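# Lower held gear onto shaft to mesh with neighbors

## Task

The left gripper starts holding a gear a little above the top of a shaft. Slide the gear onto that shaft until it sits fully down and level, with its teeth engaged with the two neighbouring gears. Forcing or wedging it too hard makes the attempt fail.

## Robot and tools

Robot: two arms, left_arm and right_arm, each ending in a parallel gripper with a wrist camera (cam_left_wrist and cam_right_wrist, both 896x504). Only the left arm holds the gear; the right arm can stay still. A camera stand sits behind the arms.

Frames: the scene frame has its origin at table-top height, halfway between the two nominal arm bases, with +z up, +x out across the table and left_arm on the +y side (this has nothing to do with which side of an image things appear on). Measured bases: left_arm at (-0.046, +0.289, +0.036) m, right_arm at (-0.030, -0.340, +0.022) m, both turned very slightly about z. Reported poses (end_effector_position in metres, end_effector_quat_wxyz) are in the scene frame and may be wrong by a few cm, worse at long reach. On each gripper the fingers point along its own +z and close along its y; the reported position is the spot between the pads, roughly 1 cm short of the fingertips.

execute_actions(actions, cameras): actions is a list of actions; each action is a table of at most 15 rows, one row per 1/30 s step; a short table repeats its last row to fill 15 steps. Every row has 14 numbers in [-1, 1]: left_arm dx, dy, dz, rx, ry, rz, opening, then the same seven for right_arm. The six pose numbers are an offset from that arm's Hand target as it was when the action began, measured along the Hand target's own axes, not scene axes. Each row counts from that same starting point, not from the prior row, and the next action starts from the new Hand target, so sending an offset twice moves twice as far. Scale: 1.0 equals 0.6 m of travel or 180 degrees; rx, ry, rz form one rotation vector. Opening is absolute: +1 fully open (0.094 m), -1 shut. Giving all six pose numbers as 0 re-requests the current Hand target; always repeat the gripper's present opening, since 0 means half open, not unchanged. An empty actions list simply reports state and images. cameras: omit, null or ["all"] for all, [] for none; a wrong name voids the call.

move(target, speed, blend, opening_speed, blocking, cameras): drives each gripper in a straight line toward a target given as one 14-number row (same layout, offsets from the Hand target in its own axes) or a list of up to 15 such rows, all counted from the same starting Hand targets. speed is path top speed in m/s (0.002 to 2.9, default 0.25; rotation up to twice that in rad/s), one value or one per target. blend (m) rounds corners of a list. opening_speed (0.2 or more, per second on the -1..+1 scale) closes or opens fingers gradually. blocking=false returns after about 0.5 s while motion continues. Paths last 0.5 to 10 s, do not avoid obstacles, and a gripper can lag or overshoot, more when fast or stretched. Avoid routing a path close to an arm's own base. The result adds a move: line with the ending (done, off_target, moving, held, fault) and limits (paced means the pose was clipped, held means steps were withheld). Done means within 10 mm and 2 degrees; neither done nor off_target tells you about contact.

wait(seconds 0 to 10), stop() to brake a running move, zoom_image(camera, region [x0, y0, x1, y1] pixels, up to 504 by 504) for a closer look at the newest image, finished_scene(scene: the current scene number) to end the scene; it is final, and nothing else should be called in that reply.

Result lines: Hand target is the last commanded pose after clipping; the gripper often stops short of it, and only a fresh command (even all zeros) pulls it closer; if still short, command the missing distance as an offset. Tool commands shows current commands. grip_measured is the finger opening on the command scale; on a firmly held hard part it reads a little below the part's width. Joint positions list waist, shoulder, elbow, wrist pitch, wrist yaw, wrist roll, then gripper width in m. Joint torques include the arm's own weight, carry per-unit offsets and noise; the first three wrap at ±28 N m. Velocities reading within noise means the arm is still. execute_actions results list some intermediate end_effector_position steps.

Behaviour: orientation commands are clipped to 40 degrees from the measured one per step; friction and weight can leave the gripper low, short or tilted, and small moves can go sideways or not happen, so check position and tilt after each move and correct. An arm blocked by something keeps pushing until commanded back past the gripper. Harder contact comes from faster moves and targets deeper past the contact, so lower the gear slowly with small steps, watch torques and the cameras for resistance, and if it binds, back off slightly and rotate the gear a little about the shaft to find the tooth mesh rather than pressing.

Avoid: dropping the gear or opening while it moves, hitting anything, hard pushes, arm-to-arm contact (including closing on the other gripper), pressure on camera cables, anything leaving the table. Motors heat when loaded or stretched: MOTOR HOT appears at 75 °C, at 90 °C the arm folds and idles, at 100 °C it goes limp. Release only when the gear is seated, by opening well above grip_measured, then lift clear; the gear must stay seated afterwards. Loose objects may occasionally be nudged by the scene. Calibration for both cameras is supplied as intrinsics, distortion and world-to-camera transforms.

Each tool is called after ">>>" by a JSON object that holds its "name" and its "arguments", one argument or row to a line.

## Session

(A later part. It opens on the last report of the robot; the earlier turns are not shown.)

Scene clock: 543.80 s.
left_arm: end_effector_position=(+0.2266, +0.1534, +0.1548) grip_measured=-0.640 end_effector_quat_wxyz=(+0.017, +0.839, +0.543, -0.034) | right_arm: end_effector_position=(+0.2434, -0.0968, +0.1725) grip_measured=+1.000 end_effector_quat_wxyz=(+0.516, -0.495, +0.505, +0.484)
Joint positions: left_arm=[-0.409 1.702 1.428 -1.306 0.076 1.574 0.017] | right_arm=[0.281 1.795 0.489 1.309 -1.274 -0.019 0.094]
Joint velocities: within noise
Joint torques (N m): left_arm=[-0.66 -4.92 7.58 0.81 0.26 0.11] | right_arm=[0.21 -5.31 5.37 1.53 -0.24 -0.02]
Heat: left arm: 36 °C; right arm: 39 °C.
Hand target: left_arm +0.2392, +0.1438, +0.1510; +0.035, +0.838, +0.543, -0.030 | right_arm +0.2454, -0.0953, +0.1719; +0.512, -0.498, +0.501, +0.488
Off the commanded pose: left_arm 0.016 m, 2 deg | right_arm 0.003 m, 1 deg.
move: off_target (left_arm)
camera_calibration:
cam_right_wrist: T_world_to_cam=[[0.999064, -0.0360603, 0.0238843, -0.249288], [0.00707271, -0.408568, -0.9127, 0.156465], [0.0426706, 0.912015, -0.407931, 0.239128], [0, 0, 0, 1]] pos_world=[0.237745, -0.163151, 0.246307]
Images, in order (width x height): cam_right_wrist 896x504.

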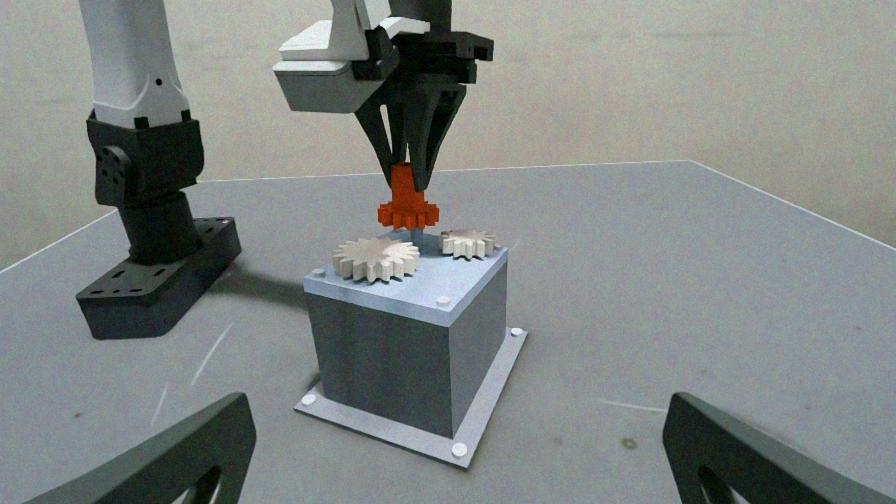

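>>> {"name": "move", "arguments": {
  "target": [
    [-0.0018,-0.0115,-0.0252,0,0,0,-1,0,0,0,0,0,0,1],
    [-0.0018,-0.0115,-0.0027,0,0,0,-1,0,0,0,0,0,0,1]
  ],
  "speed": 0.06,
  "cameras": ["cam_right_wrist"]
}}

>>> {"name": "zoom_image", "arguments": {
  "camera": "cam_right_wrist",
  "region": [360, 140, 460, 260]
}}

Scene clock: 565.20 s.
left_arm: end_effector_position=(+0.2309, +0.1514, +0.1551) grip_measured=-0.640 end_effector_quat_wxyz=(+0.025, +0.838, +0.544, -0.029) | right_arm: end_effector_position=(+0.2434, -0.0968, +0.1724) grip_measured=+1.000 end_effector_quat_wxyz=(+0.516, -0.495, +0.505, +0.484)
Joint positions: left_arm=[-0.409 1.702 1.43 -1.288 0.077 1.571 0.017] | right_arm=[0.281 1.795 0.489 1.309 -1.274 -0.019 0.094]
Joint velocities: within noise
Joint torques (N m): left_arm=[-0.99 -7.19 5.33 0.63 0.24 0.11] | right_arm=[0.17 -5.26 5.57 1.56 -0.22 -0.02]
Heat: left arm: 35 °C; right arm: 39 °C.
Hand target: left_arm +0.2325, +0.1458, +0.1526; +0.035, +0.838, +0.543, -0.030 | right_arm +0.2455, -0.0953, +0.1719; +0.512, -0.498, +0.501, +0.488
Off the commanded pose: left_arm 0.006 m, 1 deg | right_arm 0.003 m, 1 deg.
move: done
camera_calibration:
cam_right_wrist: T_world_to_cam=[[0.999075, -0.0360405, 0.0234406, -0.249179], [0.0066721, -0.40864, -0.912671, 0.156542], [0.0424719, 0.911984, -0.408022, 0.239192], [0, 0, 0, 1]] pos_world=[0.237745, -0.163151, 0.246308]
Images, in order (width x height): cam_right_wrist 896x504.

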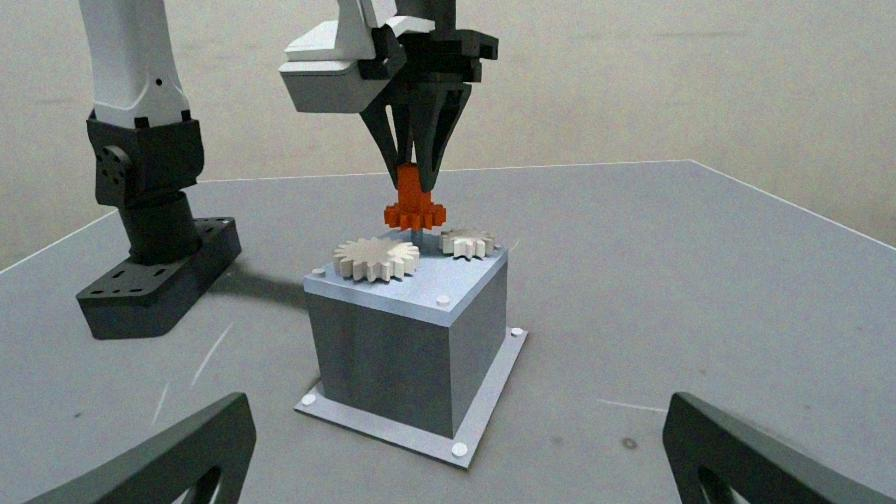

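Scaled by 4.200 from the camera's 896x504 image, which has a finer 1280x720 frame.

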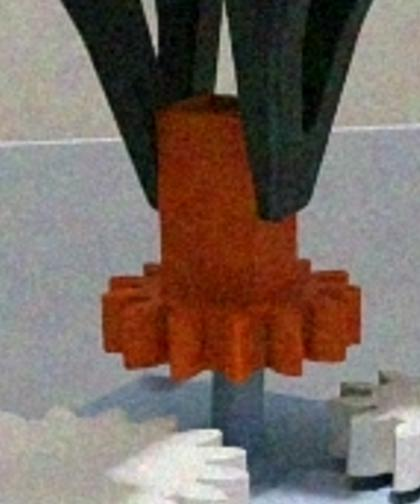

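>>> {"name": "move", "arguments": {
  "target": [
    [0,0.003,-0.0225,0,0,0,-1,0,0,0,0,0,0,1],
    [0,0.003,0.001,0,0,0,-1,0,0,0,0,0,0,1]
  ],
  "speed": 0.06,
  "cameras": ["cam_right_wrist"]
}}

>>> {"name": "zoom_image", "arguments": {
  "camera": "cam_right_wrist",
  "region": [360, 140, 460, 260]
}}

>>> {"name": "move", "arguments": {
  "target": [0,0,0,0,0,0,-1,0,0.288,0.107,0.25,0,0,1],
  "speed": 0.3,
  "cameras": ["cam_right_wrist"]
}}

>>> {"name": "zoom_image", "arguments": {
  "camera": "cam_right_wrist",
  "region": [370, 120, 470, 240]
}}

Scene clock: 581.00 s.
left_arm: end_effector_position=(+0.2326, +0.1506, +0.1552) grip_measured=-0.640 end_effector_quat_wxyz=(+0.028, +0.838, +0.544, -0.027) | right_arm: end_effector_position=(+0.2434, -0.0968, +0.1724) grip_measured=+1.000 end_effector_quat_wxyz=(+0.516, -0.495, +0.505, +0.484)
Joint positions: left_arm=[-0.409 1.702 1.43 -1.281 0.077 1.57 0.017] | right_arm=[0.281 1.795 0.489 1.308 -1.274 -0.019 0.094]
Joint velocities: within noise
Joint torques (N m): left_arm=[-1.05 -6.54 5.9 0.58 0.24 0.11] | right_arm=[0.28 -5.37 5.41 1.53 -0.21 -0.03]
Heat: left arm: 35 °C; right arm: 39 °C.
Hand target: left_arm +0.2342, +0.1450, +0.1520; +0.035, +0.838, +0.543, -0.029 | right_arm +0.2454, -0.0953, +0.1719; +0.512, -0.498, +0.501, +0.488
Off the commanded pose: left_arm 0.007 m, 1 deg | right_arm 0.003 m, 1 deg.
move: done
camera_calibration:
cam_right_wrist: T_world_to_cam=[[0.999097, -0.0356236, 0.0231468, -0.24904], [0.00657058, -0.408718, -0.912637, 0.156586], [0.0419719, 0.911965, -0.408115, 0.23924], [0, 0, 0, 1]] pos_world=[0.237745, -0.163051, 0.246308]
Images, in order (width x height): cam_right_wrist 896x504.

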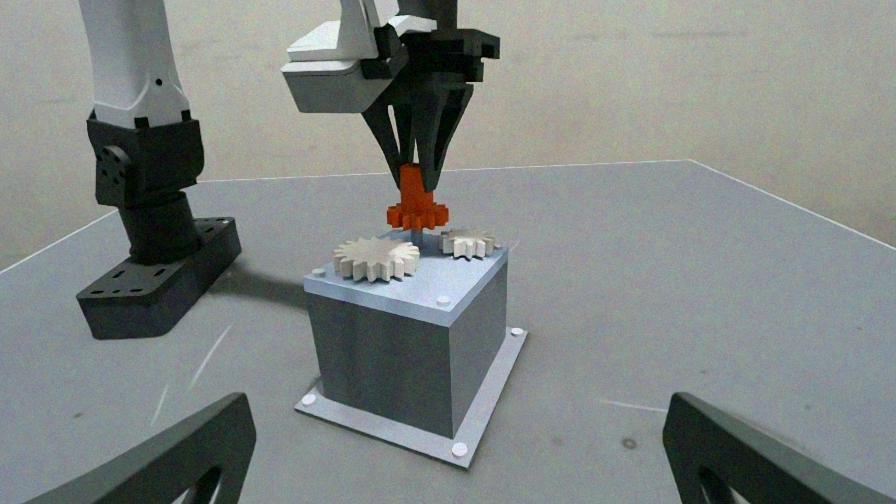

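Scaled by 4.200 from the camera's 896x504 image, which has a finer 1280x720 frame.

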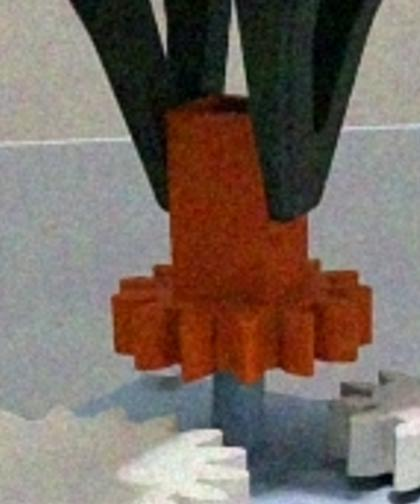

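Scene clock: 583.40 s.
left_arm: end_effector_position=(+0.2326, +0.1506, +0.1552) grip_measured=-0.640 end_effector_quat_wxyz=(+0.028, +0.838, +0.544, -0.027) | right_arm: end_effector_position=(+0.0738, -0.0294, +0.1543) grip_measured=+1.000 end_effector_quat_wxyz=(+0.651, -0.292, +0.657, +0.243)
Joint positions: left_arm=[-0.409 1.702 1.43 -1.281 0.077 1.57 0.017] | right_arm=[1.705 1.585 0.147 1.382 0.902 -0.017 0.094]
Joint velocities: within noise
Joint torques (N m): left_arm=[-1.05 -6.46 5.87 0.57 0.23 0.12] | right_arm=[0.64 -2.82 4.86 2.58 0.16 -0.16]
Heat: left arm: 35 °C; right arm: 39 °C.
Hand target: left_arm +0.2342, +0.1450, +0.1520; +0.035, +0.838, +0.543, -0.029 | right_arm +0.0745, -0.0264, +0.1684; +0.664, -0.264, +0.650, +0.259
Off the commanded pose: left_arm 0.007 m, 1 deg | right_arm 0.014 m, 4 deg.
move: off_target (right_arm)
camera_calibration:
cam_right_wrist: T_world_to_cam=[[0.705226, -0.706319, 0.0613967, -0.0807401], [-0.272864, -0.350326, -0.896001, 0.188379], [0.654371, 0.61513, -0.439788, 0.12853], [0, 0, 0, 1]] pos_world=[0.0242355, -0.0700968, 0.23027]
Images, in order (width x height): cam_right_wrist 896x504.

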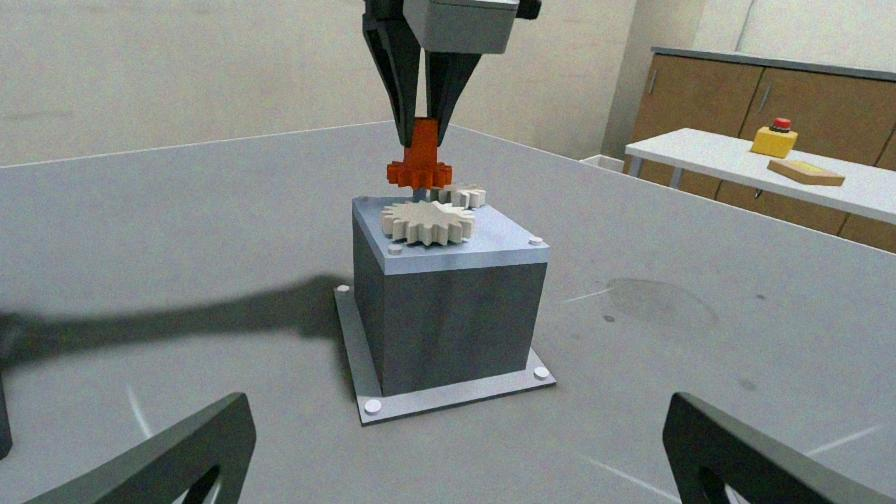

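Scaled by 4.200 from the camera's 896x504 image, which has a finer 1280x720 frame.

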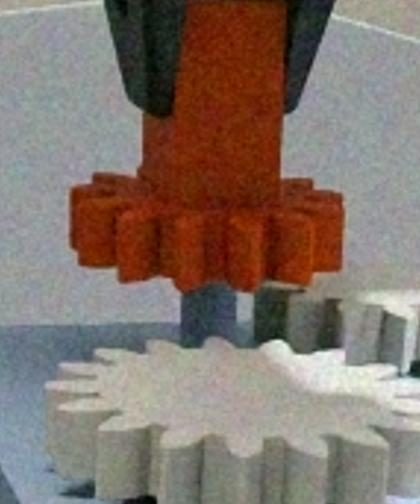

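>>> {"name": "move", "arguments": {
  "target": [-0.0004,0.0006,0.0085,0,0,0,-1,0,0,0,0,0,0,1],
  "speed": 0.04,
  "cameras": ["cam_right_wrist"]
}}

>>> {"name": "zoom_image", "arguments": {
  "camera": "cam_right_wrist",
  "region": [370, 120, 470, 240]
}}

Scene clock: 608.20 s.
left_arm: end_effector_position=(+0.2325, +0.1505, +0.1548) grip_measured=-0.640 end_effector_quat_wxyz=(+0.028, +0.838, +0.545, -0.027) | right_arm: end_effector_position=(+0.0739, -0.0295, +0.1543) grip_measured=+1.000 end_effector_quat_wxyz=(+0.651, -0.292, +0.657, +0.243)
Joint positions: left_arm=[-0.409 1.702 1.428 -1.279 0.077 1.568 0.017] | right_arm=[1.705 1.585 0.147 1.382 0.903 -0.018 0.094]
Joint velocities: within noise
Joint torques (N m): left_arm=[-1.24 -6.27 4.52 0.76 0.22 0.1] | right_arm=[0.66 -2.88 4.83 2.58 0.17 -0.15]
Heat: left arm: 35 °C; right arm: 39 °C.
Hand target: left_arm +0.2344, +0.1442, +0.1469; +0.035, +0.838, +0.543, -0.029 | right_arm +0.0745, -0.0265, +0.1683; +0.664, -0.265, +0.650, +0.259
Off the commanded pose: left_arm 0.010 m, 1 deg | right_arm 0.014 m, 4 deg.
move: off_target (right_arm)
camera_calibration:
cam_right_wrist: T_world_to_cam=[[0.704647, -0.706822, 0.0622485, -0.0810276], [-0.272517, -0.350588, -0.896004, 0.188379], [0.655139, 0.614403, -0.439662, 0.128365], [0, 0, 0, 1]] pos_world=[0.0243358, -0.0700962, 0.230269]
Images, in order (width x height): cam_right_wrist 896x504.

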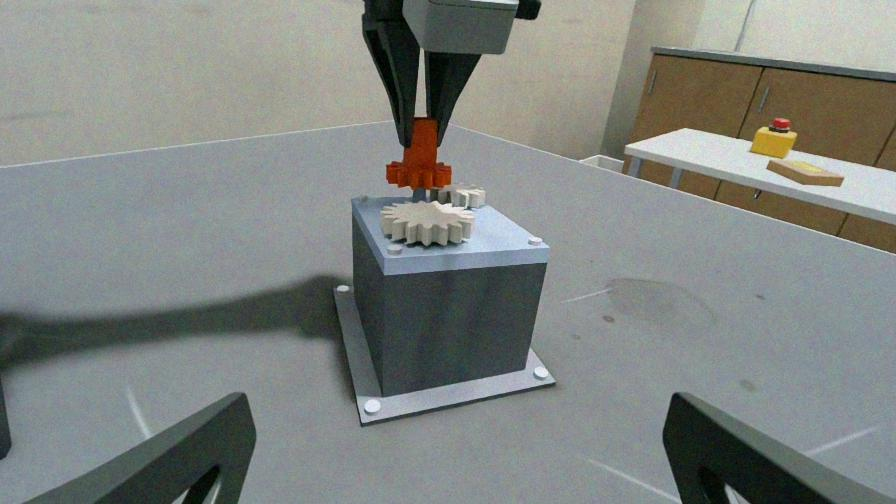

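Scaled by 4.200 from the camera's 896x504 image, which has a finer 1280x720 frame.

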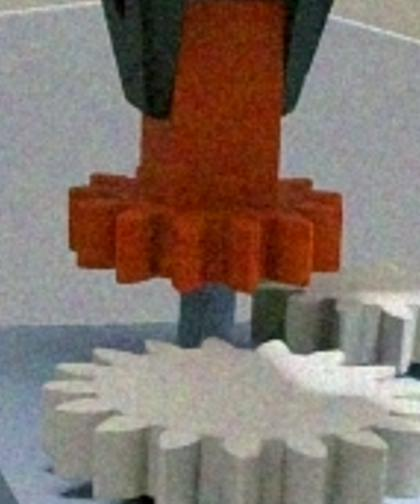

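>>> {"name": "move", "arguments": {
  "target": [-0.0038,0,-0.003,0,0,0,-1,0,0,0,0,0,0,1],
  "speed": 0.02,
  "cameras": ["cam_right_wrist"]
}}

>>> {"name": "zoom_image", "arguments": {
  "camera": "cam_right_wrist",
  "region": [370, 120, 470, 240]
}}

Scene clock: 616.70 s.
left_arm: end_effector_position=(+0.2324, +0.1503, +0.1547) grip_measured=-0.640 end_effector_quat_wxyz=(+0.027, +0.837, +0.546, -0.026) | right_arm: end_effector_position=(+0.0739, -0.0295, +0.1543) grip_measured=+1.000 end_effector_quat_wxyz=(+0.651, -0.292, +0.657, +0.243)
Joint positions: left_arm=[-0.412 1.702 1.428 -1.279 0.073 1.562 0.017] | right_arm=[1.705 1.585 0.147 1.382 0.903 -0.018 0.094]
Joint velocities: within noise
Joint torques (N m): left_arm=[-1.48 -6.42 5.19 0.69 0.27 0.12] | right_arm=[0.57 -2.82 4.86 2.57 0.16 -0.11]
Heat: left arm: 35 °C; right arm: 39 °C.
Hand target: left_arm +0.2335, +0.1423, +0.1489; +0.035, +0.838, +0.543, -0.030 | right_arm +0.0745, -0.0265, +0.1684; +0.664, -0.264, +0.650, +0.259
Off the commanded pose: left_arm 0.010 m, 1 deg | right_arm 0.014 m, 4 deg.
move: off_target (right_arm)
camera_calibration:
cam_right_wrist: T_world_to_cam=[[0.704698, -0.706802, 0.0619012, -0.0809538], [-0.272578, -0.350248, -0.896118, 0.188521], [0.655059, 0.614619, -0.439478, 0.128384], [0, 0, 0, 1]] pos_world=[0.0243358, -0.0700963, 0.23037]
Images, in order (width x height): cam_right_wrist 896x504.

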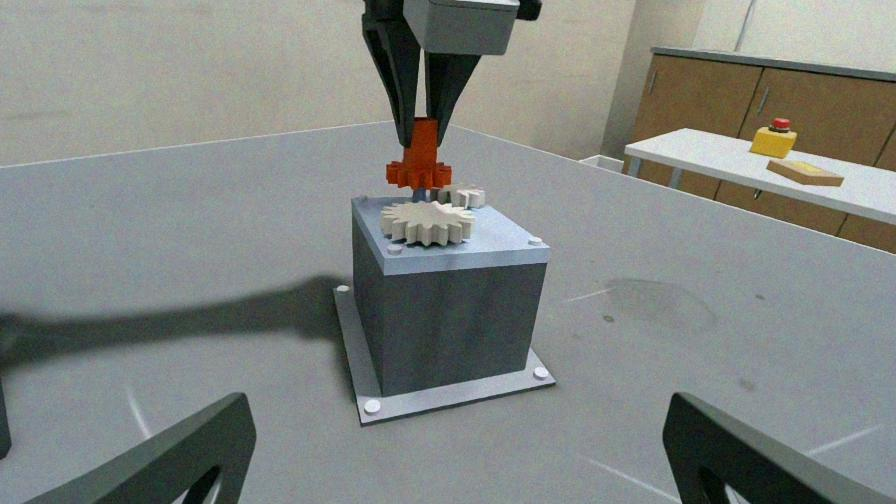

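Scaled by 4.200 from the camera's 896x504 image, which has a finer 1280x720 frame.

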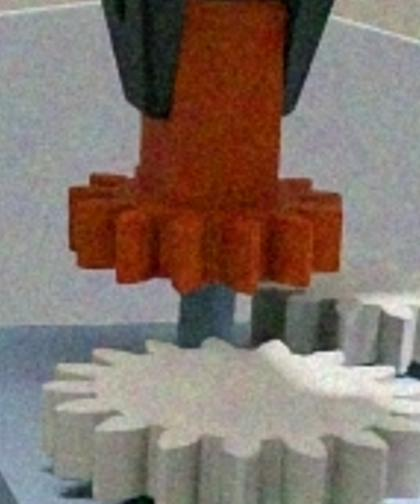

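>>> {"name": "move", "arguments": {
  "target": [
    [0,0.0005,-0.019,0,0,0,-1,0,0,0,0,0,0,1],
    [0,0,0,0,0,0,-1,0,0,0,0,0,0,1]
  ],
  "speed": 0.05,
  "cameras": ["cam_right_wrist"]
}}

>>> {"name": "zoom_image", "arguments": {
  "camera": "cam_right_wrist",
  "region": [370, 120, 470, 240]
}}

Scene clock: 626.53 s.
left_arm: end_effector_position=(+0.2319, +0.1479, +0.1527) grip_measured=-0.640 end_effector_quat_wxyz=(+0.028, +0.839, +0.543, -0.025) | right_arm: end_effector_position=(+0.0739, -0.0296, +0.1544) grip_measured=+1.000 end_effector_quat_wxyz=(+0.651, -0.292, +0.657, +0.243)
Joint positions: left_arm=[-0.42 1.702 1.42 -1.268 0.073 1.561 0.017] | right_arm=[1.705 1.585 0.147 1.382 0.903 -0.018 0.094]
Joint velocities: within noise
Joint torques (N m): left_arm=[-0.87 -6.37 5.89 0.59 0.28 0.11] | right_arm=[0.5 -2.96 4.85 2.59 0.16 -0.15]
Heat: left arm: 34 °C; right arm: 40 °C.
Hand target: left_arm +0.2334, +0.1423, +0.1489; +0.035, +0.838, +0.543, -0.030 | right_arm +0.0745, -0.0265, +0.1684; +0.664, -0.264, +0.650, +0.259
Off the commanded pose: left_arm 0.007 m, 1 deg | right_arm 0.014 m, 4 deg.
move: off_target (right_arm)
camera_calibration:
cam_right_wrist: T_world_to_cam=[[0.704382, -0.707111, 0.0619636, -0.0809821], [-0.272692, -0.350166, -0.896116, 0.188529], [0.655351, 0.614311, -0.439474, 0.128354], [0, 0, 0, 1]] pos_world=[0.0243361, -0.070096, 0.23037]
Images, in order (width x height): cam_right_wrist 896x504.

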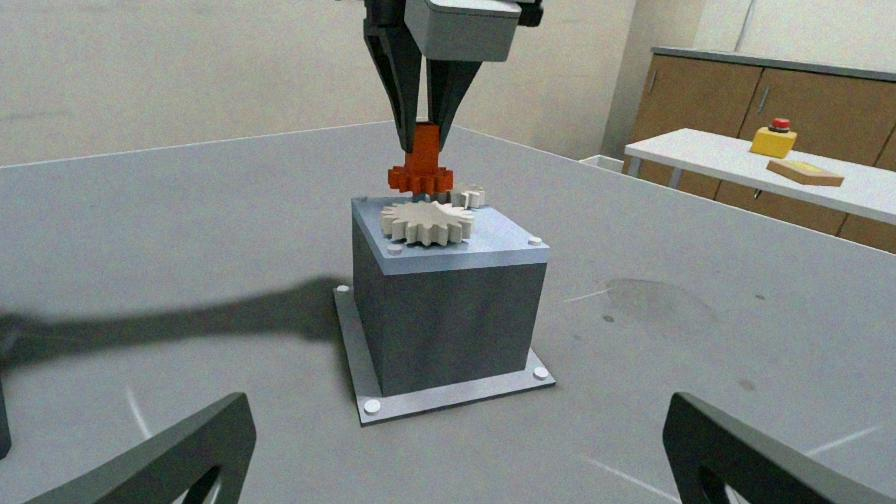

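Scaled by 4.200 from the camera's 896x504 image, which has a finer 1280x720 frame.

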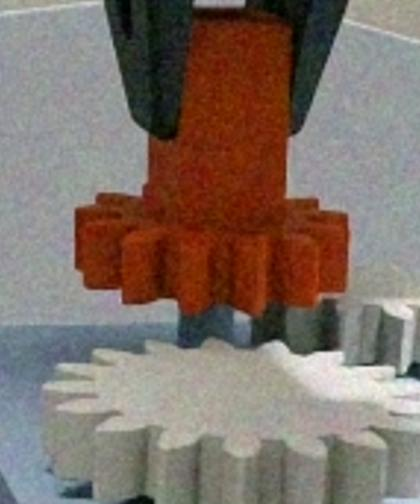

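>>> {"name": "move", "arguments": {
  "target": [
    [-0.0003,0.0004,0.0066,0,0,0,-1,-0.01,-0.28,0.119,-0.25,0,0,1],
    [-0.0003,0.0004,0.0066,0,0,0,-1,-0.09,-0.1867,0.2463,-0.2459,0.1316,-0.0545,1]
  ],
  "speed": 0.2,
  "blend": [0.03,0]
}}

>>> {"name": "zoom_image", "arguments": {
  "camera": "cam_right_wrist",
  "region": [370, 170, 480, 260]
}}

>>> {"name": "zoom_image", "arguments": {
  "camera": "cam_left_wrist",
  "region": [380, 230, 520, 320]
}}

>>> {"name": "zoom_image", "arguments": {
  "camera": "cam_left_wrist",
  "region": [270, 270, 410, 410]
}}

Scene clock: 645.63 s.
left_arm: end_effector_position=(+0.2319, +0.1479, +0.1493) grip_measured=-0.640 end_effector_quat_wxyz=(+0.029, +0.838, +0.544, -0.025) | right_arm: end_effector_position=(+0.2526, -0.0105, +0.2231) grip_measured=+1.000 end_effector_quat_wxyz=(-0.386, +0.586, -0.605, -0.376)
Joint positions: left_arm=[-0.42 1.702 1.407 -1.254 0.073 1.559 0.017] | right_arm=[0.579 1.586 1.123 -0.237 -0.862 -0.565 0.094]
Joint velocities: within noise
Joint torques (N m): left_arm=[-1.03 -6.22 5.89 0.59 0.28 0.11] | right_arm=[0.75 -6.09 8.8 1.53 -0.22 -0.19]
Heat: left arm: 34 °C; right arm: 40 °C.
Hand target: left_arm +0.2335, +0.1417, +0.1450; +0.035, +0.838, +0.543, -0.030 | right_arm +0.2576, -0.0062, +0.2261; -0.391, +0.592, -0.600, -0.369
Off the commanded pose: left_arm 0.008 m, 1 deg | right_arm 0.007 m, 1 deg.
move: done
camera_calibration:
cam_left_wrist: T_world_to_cam=[[-0.900707, 0.433569, -0.0273059, 0.152749], [0.394369, 0.842397, 0.367206, -0.234182], [0.182212, 0.319976, -0.929739, 0.136034], [0, 0, 0, 1]] pos_world=[0.205149, 0.0875198, 0.21664]
cam_right_wrist: T_world_to_cam=[[0.999723, -0.0230856, -0.00457534, -0.250251], [-0.0204017, -0.753187, -0.657489, 0.184267], [0.0117325, 0.657401, -0.75345, 0.262909], [0, 0, 0, 1]] pos_world=[0.250856, -0.0398264, 0.318098]

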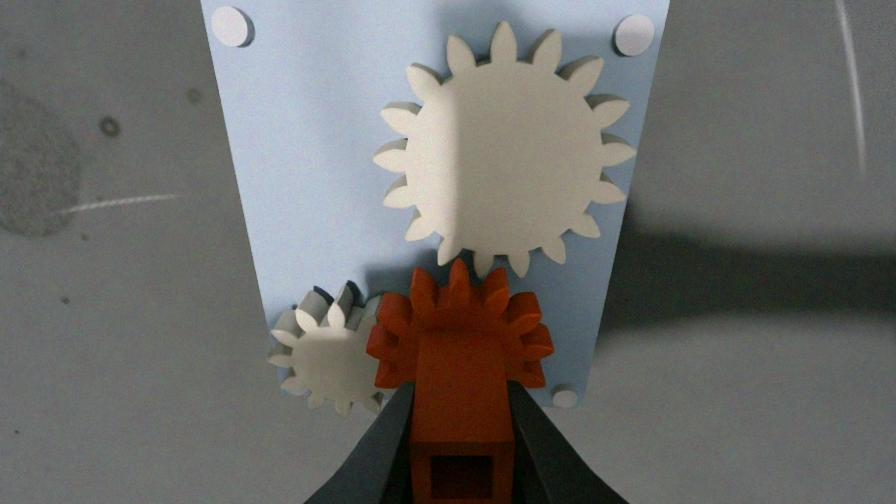

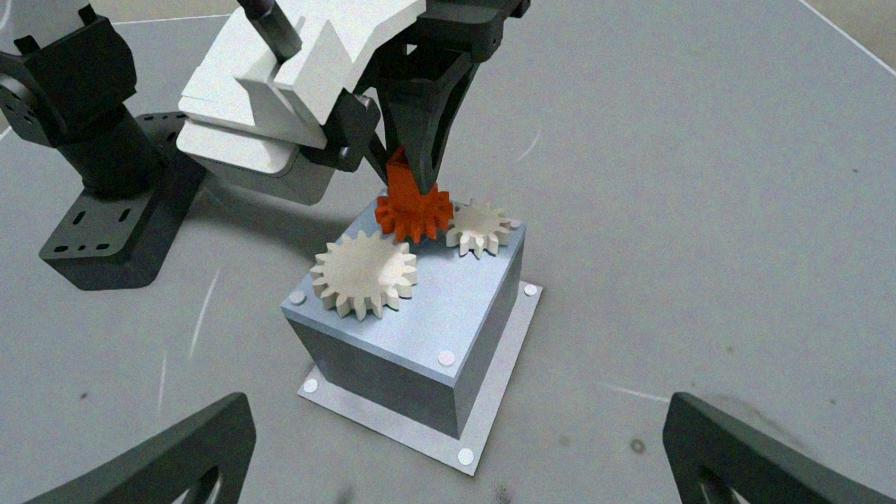

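Scaled by 4.582 from the camera's 896x504 image, which has a finer 1280x720 frame.

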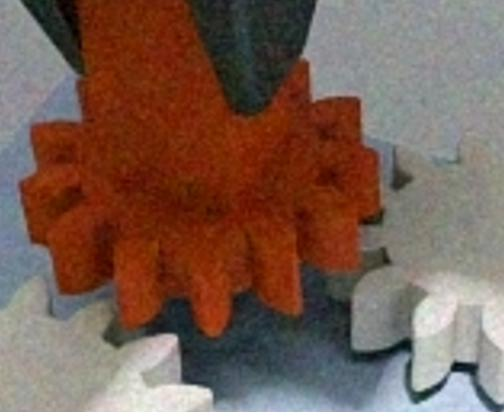

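Scaled by 3.600 from the camera's 896x504 image, which has a finer 1280x720 frame.

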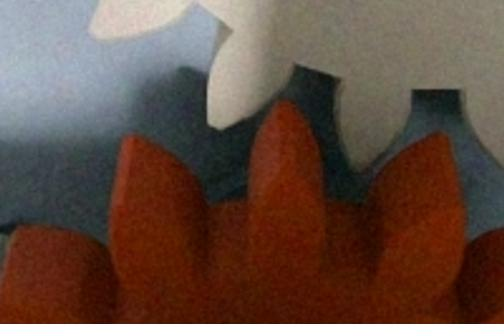

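Scaled by 3.600 from the camera's 896x504 image, which has a finer 1280x720 frame.

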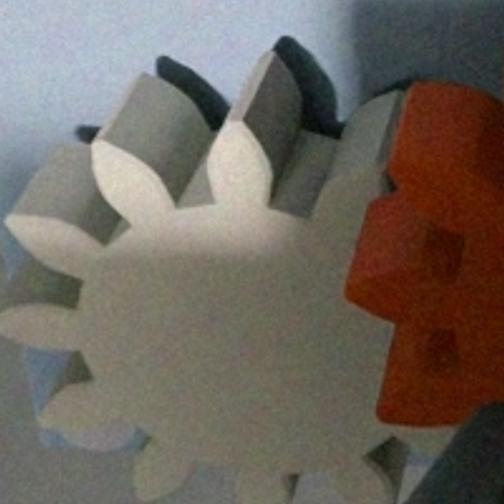

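>>> {"name": "move", "arguments": {
  "target": [-0.0004,0.0006,0.0108,0,0,0,-1,0,0,0,0,0,0,1],
  "speed": 0.03
}}

>>> {"name": "zoom_image", "arguments": {
  "camera": "cam_left_wrist",
  "region": [380, 230, 520, 320]
}}

>>> {"name": "zoom_image", "arguments": {
  "camera": "cam_right_wrist",
  "region": [370, 180, 480, 270]
}}

Scene clock: 668.23 s.
left_arm: end_effector_position=(+0.2315, +0.1475, +0.1458) grip_measured=-0.640 end_effector_quat_wxyz=(+0.027, +0.838, +0.544, -0.026) | right_arm: end_effector_position=(+0.2526, -0.0106, +0.2231) grip_measured=+1.000 end_effector_quat_wxyz=(-0.386, +0.586, -0.605, -0.376)
Joint positions: left_arm=[-0.422 1.706 1.397 -1.244 0.073 1.557 0.017] | right_arm=[0.579 1.586 1.123 -0.237 -0.862 -0.566 0.094]
Joint velocities: within noise
Joint torques (N m): left_arm=[-1.09 -6.11 4.92 0.76 0.27 0.12] | right_arm=[0.76 -6.2 8.83 1.53 -0.24 -0.19]
Heat: left arm: 34 °C; right arm: 41 °C.
Hand target: left_arm +0.2336, +0.1408, +0.1385; +0.035, +0.838, +0.543, -0.030 | right_arm +0.2576, -0.0061, +0.2262; -0.391, +0.592, -0.600, -0.369
Off the commanded pose: left_arm 0.010 m, 1 deg | right_arm 0.007 m, 1 deg.
move: done
camera_calibration:
cam_left_wrist: T_world_to_cam=[[-0.900799, 0.433586, -0.02375, 0.151992], [0.395532, 0.841855, 0.367198, -0.232502], [0.179206, 0.321378, -0.92984, 0.133522], [0, 0, 0, 1]] pos_world=[0.204948, 0.0869203, 0.213138]
cam_right_wrist: T_world_to_cam=[[0.999721, -0.0232174, -0.00441354, -0.250305], [-0.0203996, -0.753463, -0.657174, 0.184231], [0.0119325, 0.65708, -0.753726, 0.262868], [0, 0, 0, 1]] pos_world=[0.250856, -0.0397261, 0.318097]

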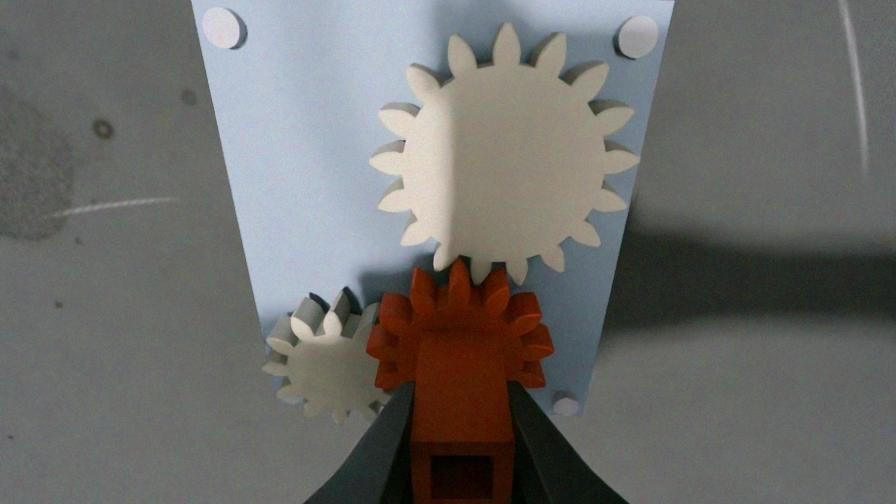

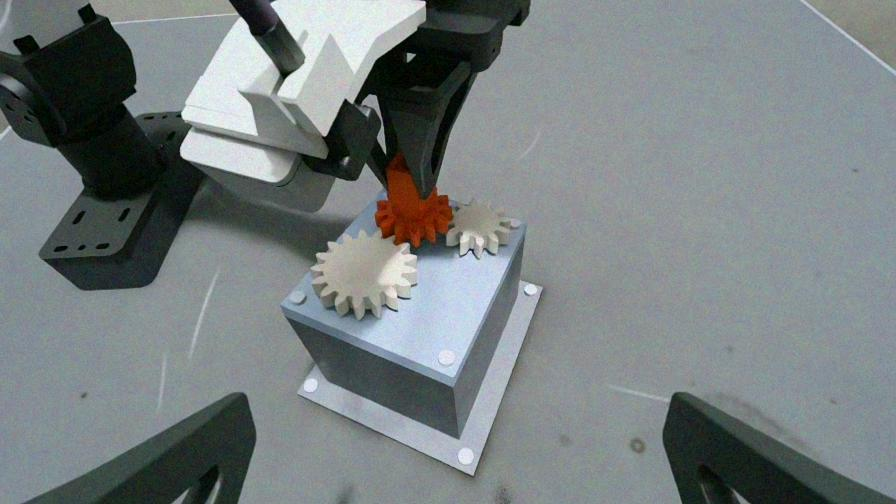

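Scaled by 3.600 from the camera's 896x504 image, which has a finer 1280x720 frame.

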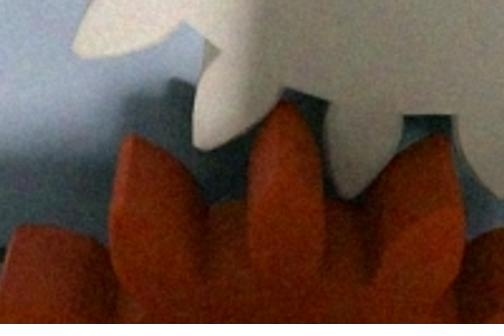

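Scaled by 4.582 from the camera's 896x504 image, which has a finer 1280x720 frame.

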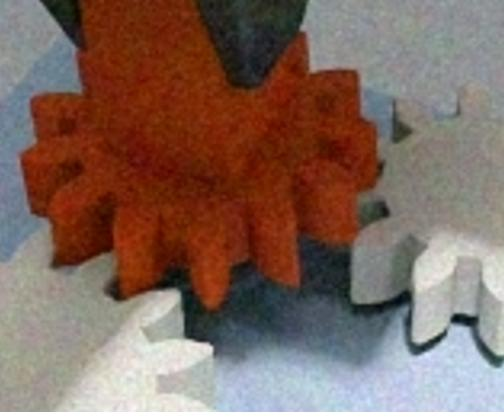

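>>> {"name": "move", "arguments": {
  "target": [0,0,0.003,0,0,0.022,-1,0,0,0,0,0,0,1],
  "speed": 0.05
}}

>>> {"name": "zoom_image", "arguments": {
  "camera": "cam_left_wrist",
  "region": [380, 230, 520, 320]
}}

>>> {"name": "zoom_image", "arguments": {
  "camera": "cam_right_wrist",
  "region": [420, 180, 530, 270]
}}

Scene clock: 676.57 s.
left_arm: end_effector_position=(+0.2316, +0.1474, +0.1457) grip_measured=-0.640 end_effector_quat_wxyz=(+0.028, +0.851, +0.524, -0.026) | right_arm: end_effector_position=(+0.2526, -0.0106, +0.2230) grip_measured=+1.000 end_effector_quat_wxyz=(-0.386, +0.586, -0.605, -0.376)
Joint positions: left_arm=[-0.422 1.706 1.396 -1.243 0.073 1.606 0.017] | right_arm=[0.579 1.586 1.123 -0.238 -0.862 -0.566 0.094]
Joint velocities: within noise
Joint torques (N m): left_arm=[-1.07 -6.06 4.31 0.81 0.27 0.3] | right_arm=[0.7 -6.27 8.87 1.54 -0.22 -0.16]
Heat: left arm: 34 °C; right arm: 41 °C.
Hand target: left_arm +0.2336, +0.1406, +0.1367; +0.036, +0.857, +0.514, -0.029 | right_arm +0.2576, -0.0061, +0.2262; -0.391, +0.592, -0.600, -0.369
Off the commanded pose: left_arm 0.011 m, 2 deg | right_arm 0.007 m, 1 deg.
move: off_target (left_arm)
camera_calibration:
cam_left_wrist: T_world_to_cam=[[-0.878683, 0.476602, -0.0276921, 0.141169], [0.434315, 0.822108, 0.368115, -0.238636], [0.19821, 0.311429, -0.929368, 0.130396], [0, 0, 0, 1]] pos_world=[0.20184, 0.0882937, 0.21294]
cam_right_wrist: T_world_to_cam=[[0.999724, -0.0230786, -0.00442005, -0.250198], [-0.0203019, -0.753608, -0.65701, 0.18408], [0.0118319, 0.656919, -0.753869, 0.262858], [0, 0, 0, 1]] pos_world=[0.250756, -0.0397262, 0.317997]

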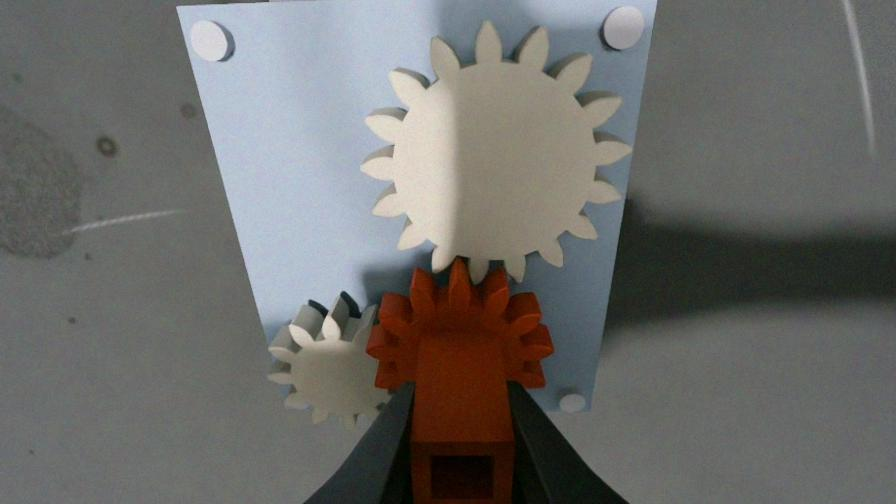

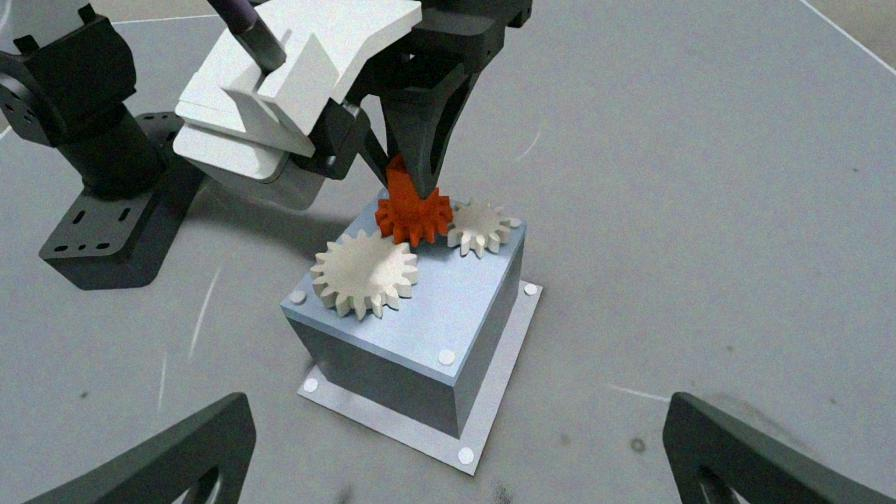

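Scaled by 3.600 from the camera's 896x504 image, which has a finer 1280x720 frame.

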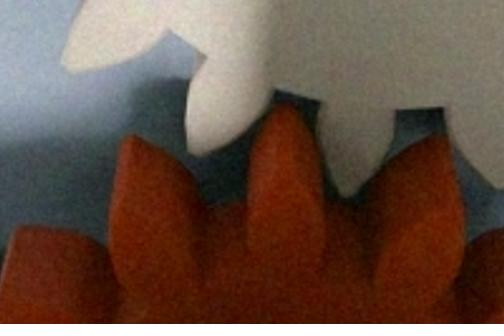

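Scaled by 4.582 from the camera's 896x504 image, which has a finer 1280x720 frame.

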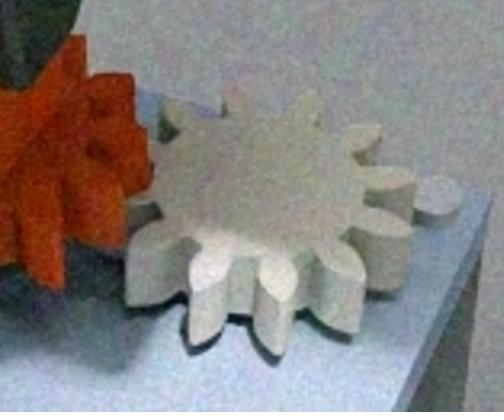

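>>> {"name": "move", "arguments": {
  "target": [0,0,0.001,0,0,0.025,-1,0,0,0,0,0,0,1],
  "speed": 0.05
}}

>>> {"name": "zoom_image", "arguments": {
  "camera": "cam_left_wrist",
  "region": [380, 230, 520, 320]
}}

>>> {"name": "zoom_image", "arguments": {
  "camera": "cam_right_wrist",
  "region": [420, 180, 530, 270]
}}

Scene clock: 684.63 s.
left_arm: end_effector_position=(+0.2317, +0.1474, +0.1456) grip_measured=-0.640 end_effector_quat_wxyz=(+0.029, +0.870, +0.491, -0.024) | right_arm: end_effector_position=(+0.2527, -0.0106, +0.2230) grip_measured=+1.000 end_effector_quat_wxyz=(-0.386, +0.586, -0.605, -0.376)
Joint positions: left_arm=[-0.422 1.706 1.396 -1.242 0.073 1.682 0.017] | right_arm=[0.579 1.586 1.123 -0.238 -0.862 -0.566 0.094]
Joint velocities: within noise
Joint torques (N m): left_arm=[-1.13 -6.15 4.18 0.82 0.27 0.32] | right_arm=[0.68 -6.26 8.75 1.55 -0.25 -0.18]
Heat: left arm: 35 °C; right arm: 42 °C.
Hand target: left_arm +0.2337, +0.1406, +0.1362; +0.037, +0.876, +0.480, -0.027 | right_arm +0.2577, -0.0061, +0.2262; -0.391, +0.592, -0.600, -0.369
Off the commanded pose: left_arm 0.012 m, 2 deg | right_arm 0.007 m, 1 deg.
move: off_target (left_arm)
camera_calibration:
cam_left_wrist: T_world_to_cam=[[-0.839957, 0.541629, -0.0333176, 0.123453], [0.49299, 0.787306, 0.370285, -0.247449], [0.226788, 0.294598, -0.928321, 0.125931], [0, 0, 0, 1]] pos_world=[0.197125, 0.0908531, 0.212644]
cam_right_wrist: T_world_to_cam=[[0.999718, -0.0233511, -0.00425132, -0.250361], [-0.0203998, -0.753788, -0.656801, 0.184033], [0.0121324, 0.656703, -0.754052, 0.262831], [0, 0, 0, 1]] pos_world=[0.250856, -0.0397258, 0.317997]

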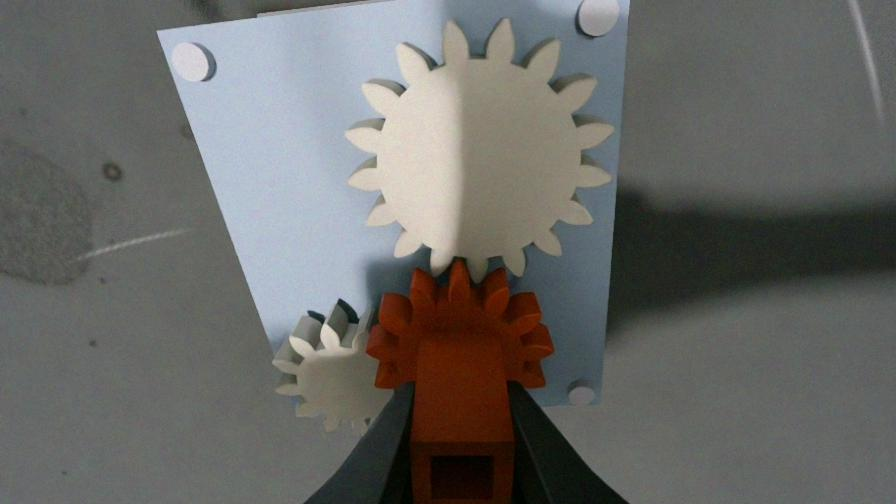

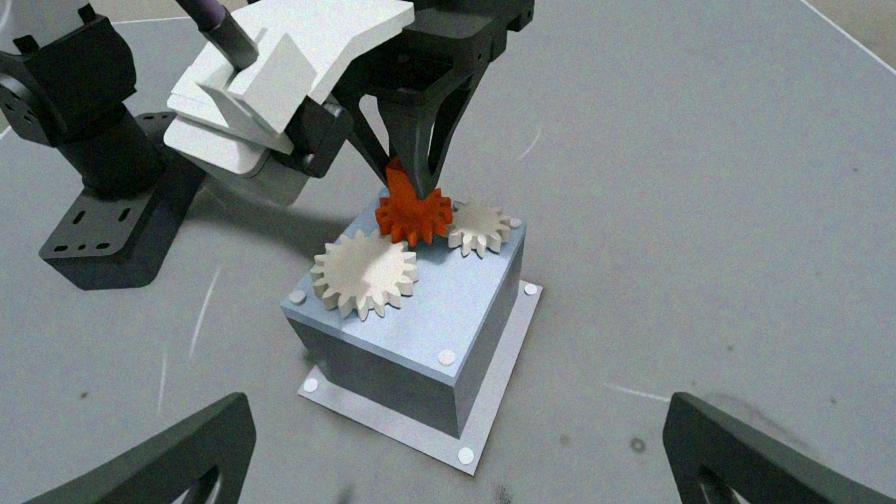

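Scaled by 3.600 from the camera's 896x504 image, which has a finer 1280x720 frame.

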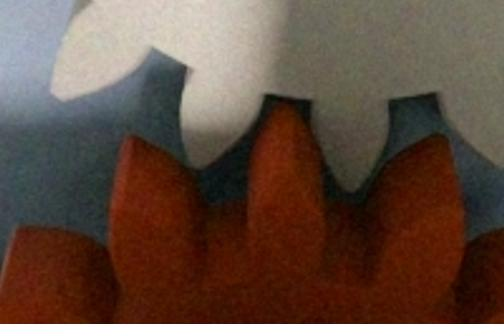

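Scaled by 4.582 from the camera's 896x504 image, which has a finer 1280x720 frame.

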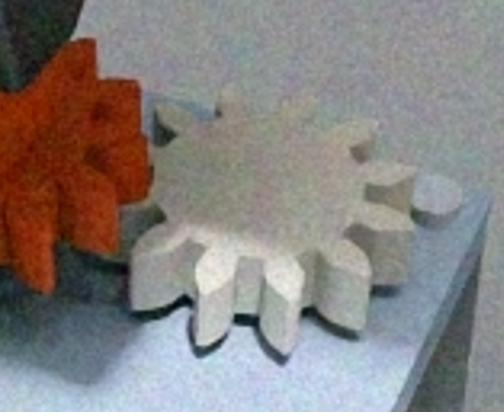

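>>> {"name": "move", "arguments": {
  "target": [0,0,0.001,0,0,0.025,-1,0,0,0,0,0,0,1],
  "speed": 0.05
}}

>>> {"name": "zoom_image", "arguments": {
  "camera": "cam_left_wrist",
  "region": [380, 230, 520, 320]
}}

>>> {"name": "zoom_image", "arguments": {
  "camera": "cam_right_wrist",
  "region": [420, 180, 530, 270]
}}

>>> {"name": "zoom_image", "arguments": {
  "camera": "cam_left_wrist",
  "region": [270, 280, 410, 450]
}}

Scene clock: 713.53 s.
left_arm: end_effector_position=(+0.2317, +0.1474, +0.1456) grip_measured=-0.640 end_effector_quat_wxyz=(+0.030, +0.889, +0.457, -0.023) | right_arm: end_effector_position=(+0.2526, -0.0106, +0.2229) grip_measured=+1.000 end_effector_quat_wxyz=(-0.386, +0.586, -0.605, -0.376)
Joint positions: left_arm=[-0.422 1.706 1.396 -1.242 0.073 1.76 0.017] | right_arm=[0.579 1.586 1.123 -0.238 -0.862 -0.566 0.094]
Joint velocities: within noise
Joint torques (N m): left_arm=[-1.2 -6.01 4.04 0.85 0.26 0.3] | right_arm=[0.75 -6.13 8.8 1.55 -0.24 -0.18]
Heat: left arm: 35 °C; right arm: 43 °C.
Hand target: left_arm +0.2336, +0.1405, +0.1356; +0.038, +0.894, +0.445, -0.026 | right_arm +0.2576, -0.0061, +0.2262; -0.391, +0.592, -0.600, -0.369
Off the commanded pose: left_arm 0.012 m, 2 deg | right_arm 0.008 m, 1 deg.
move: off_target (left_arm)
camera_calibration:
cam_left_wrist: T_world_to_cam=[[-0.795248, 0.605048, -0.038694, 0.104614], [0.550385, 0.747221, 0.372475, -0.255145], [0.254278, 0.274914, -0.927235, 0.122368], [0, 0, 0, 1]] pos_world=[0.192507, 0.0937126, 0.212547]
cam_right_wrist: T_world_to_cam=[[0.999718, -0.023307, -0.00460529, -0.250249], [-0.0206008, -0.753882, -0.656687, 0.183969], [0.0118336, 0.656597, -0.754149, 0.262998], [0, 0, 0, 1]] pos_world=[0.250856, -0.0398258, 0.317997]

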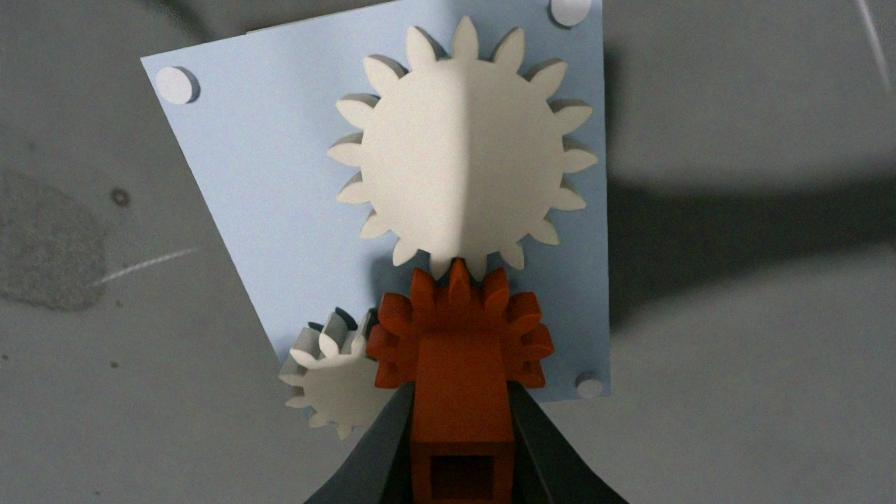

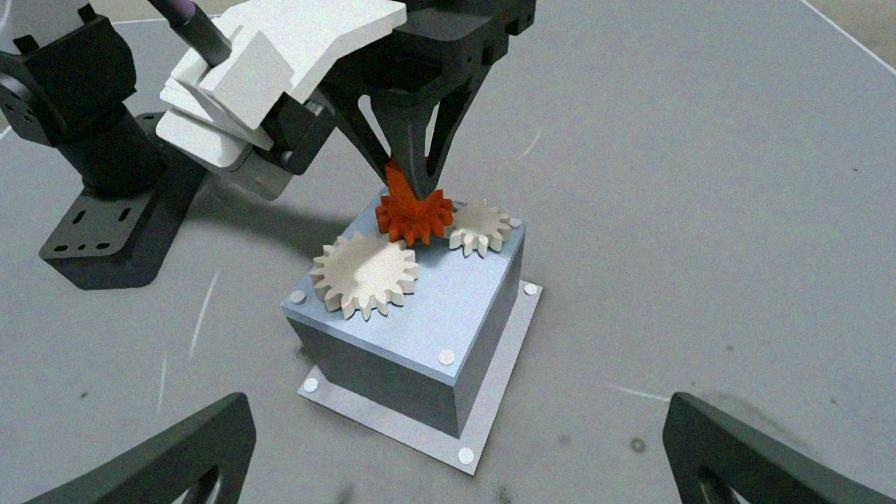

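Scaled by 3.600 from the camera's 896x504 image, which has a finer 1280x720 frame.

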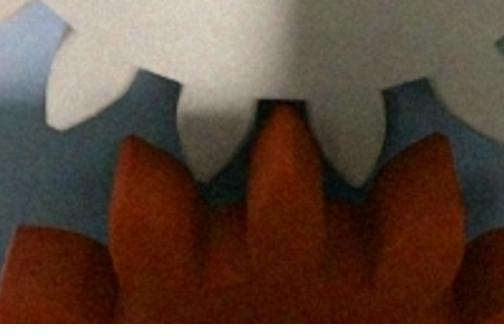

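Scaled by 4.582 from the camera's 896x504 image, which has a finer 1280x720 frame.

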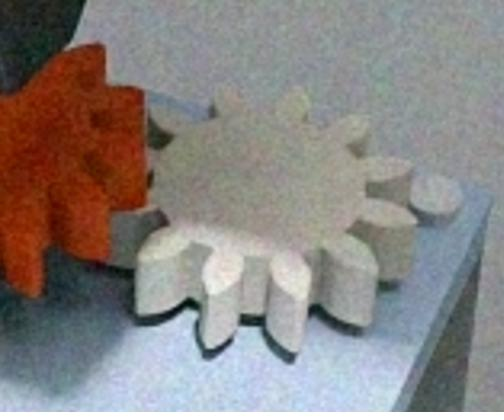

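Scaled by 2.965 from the camera's 896x504 image, which has a finer 1280x720 frame.

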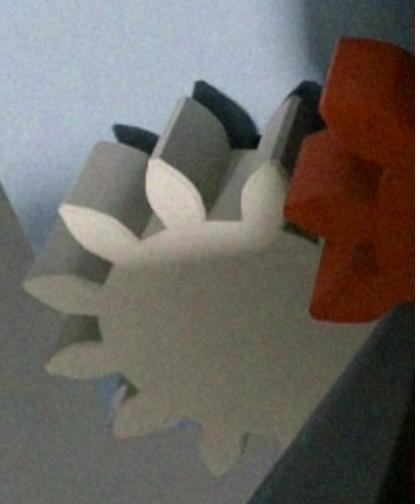

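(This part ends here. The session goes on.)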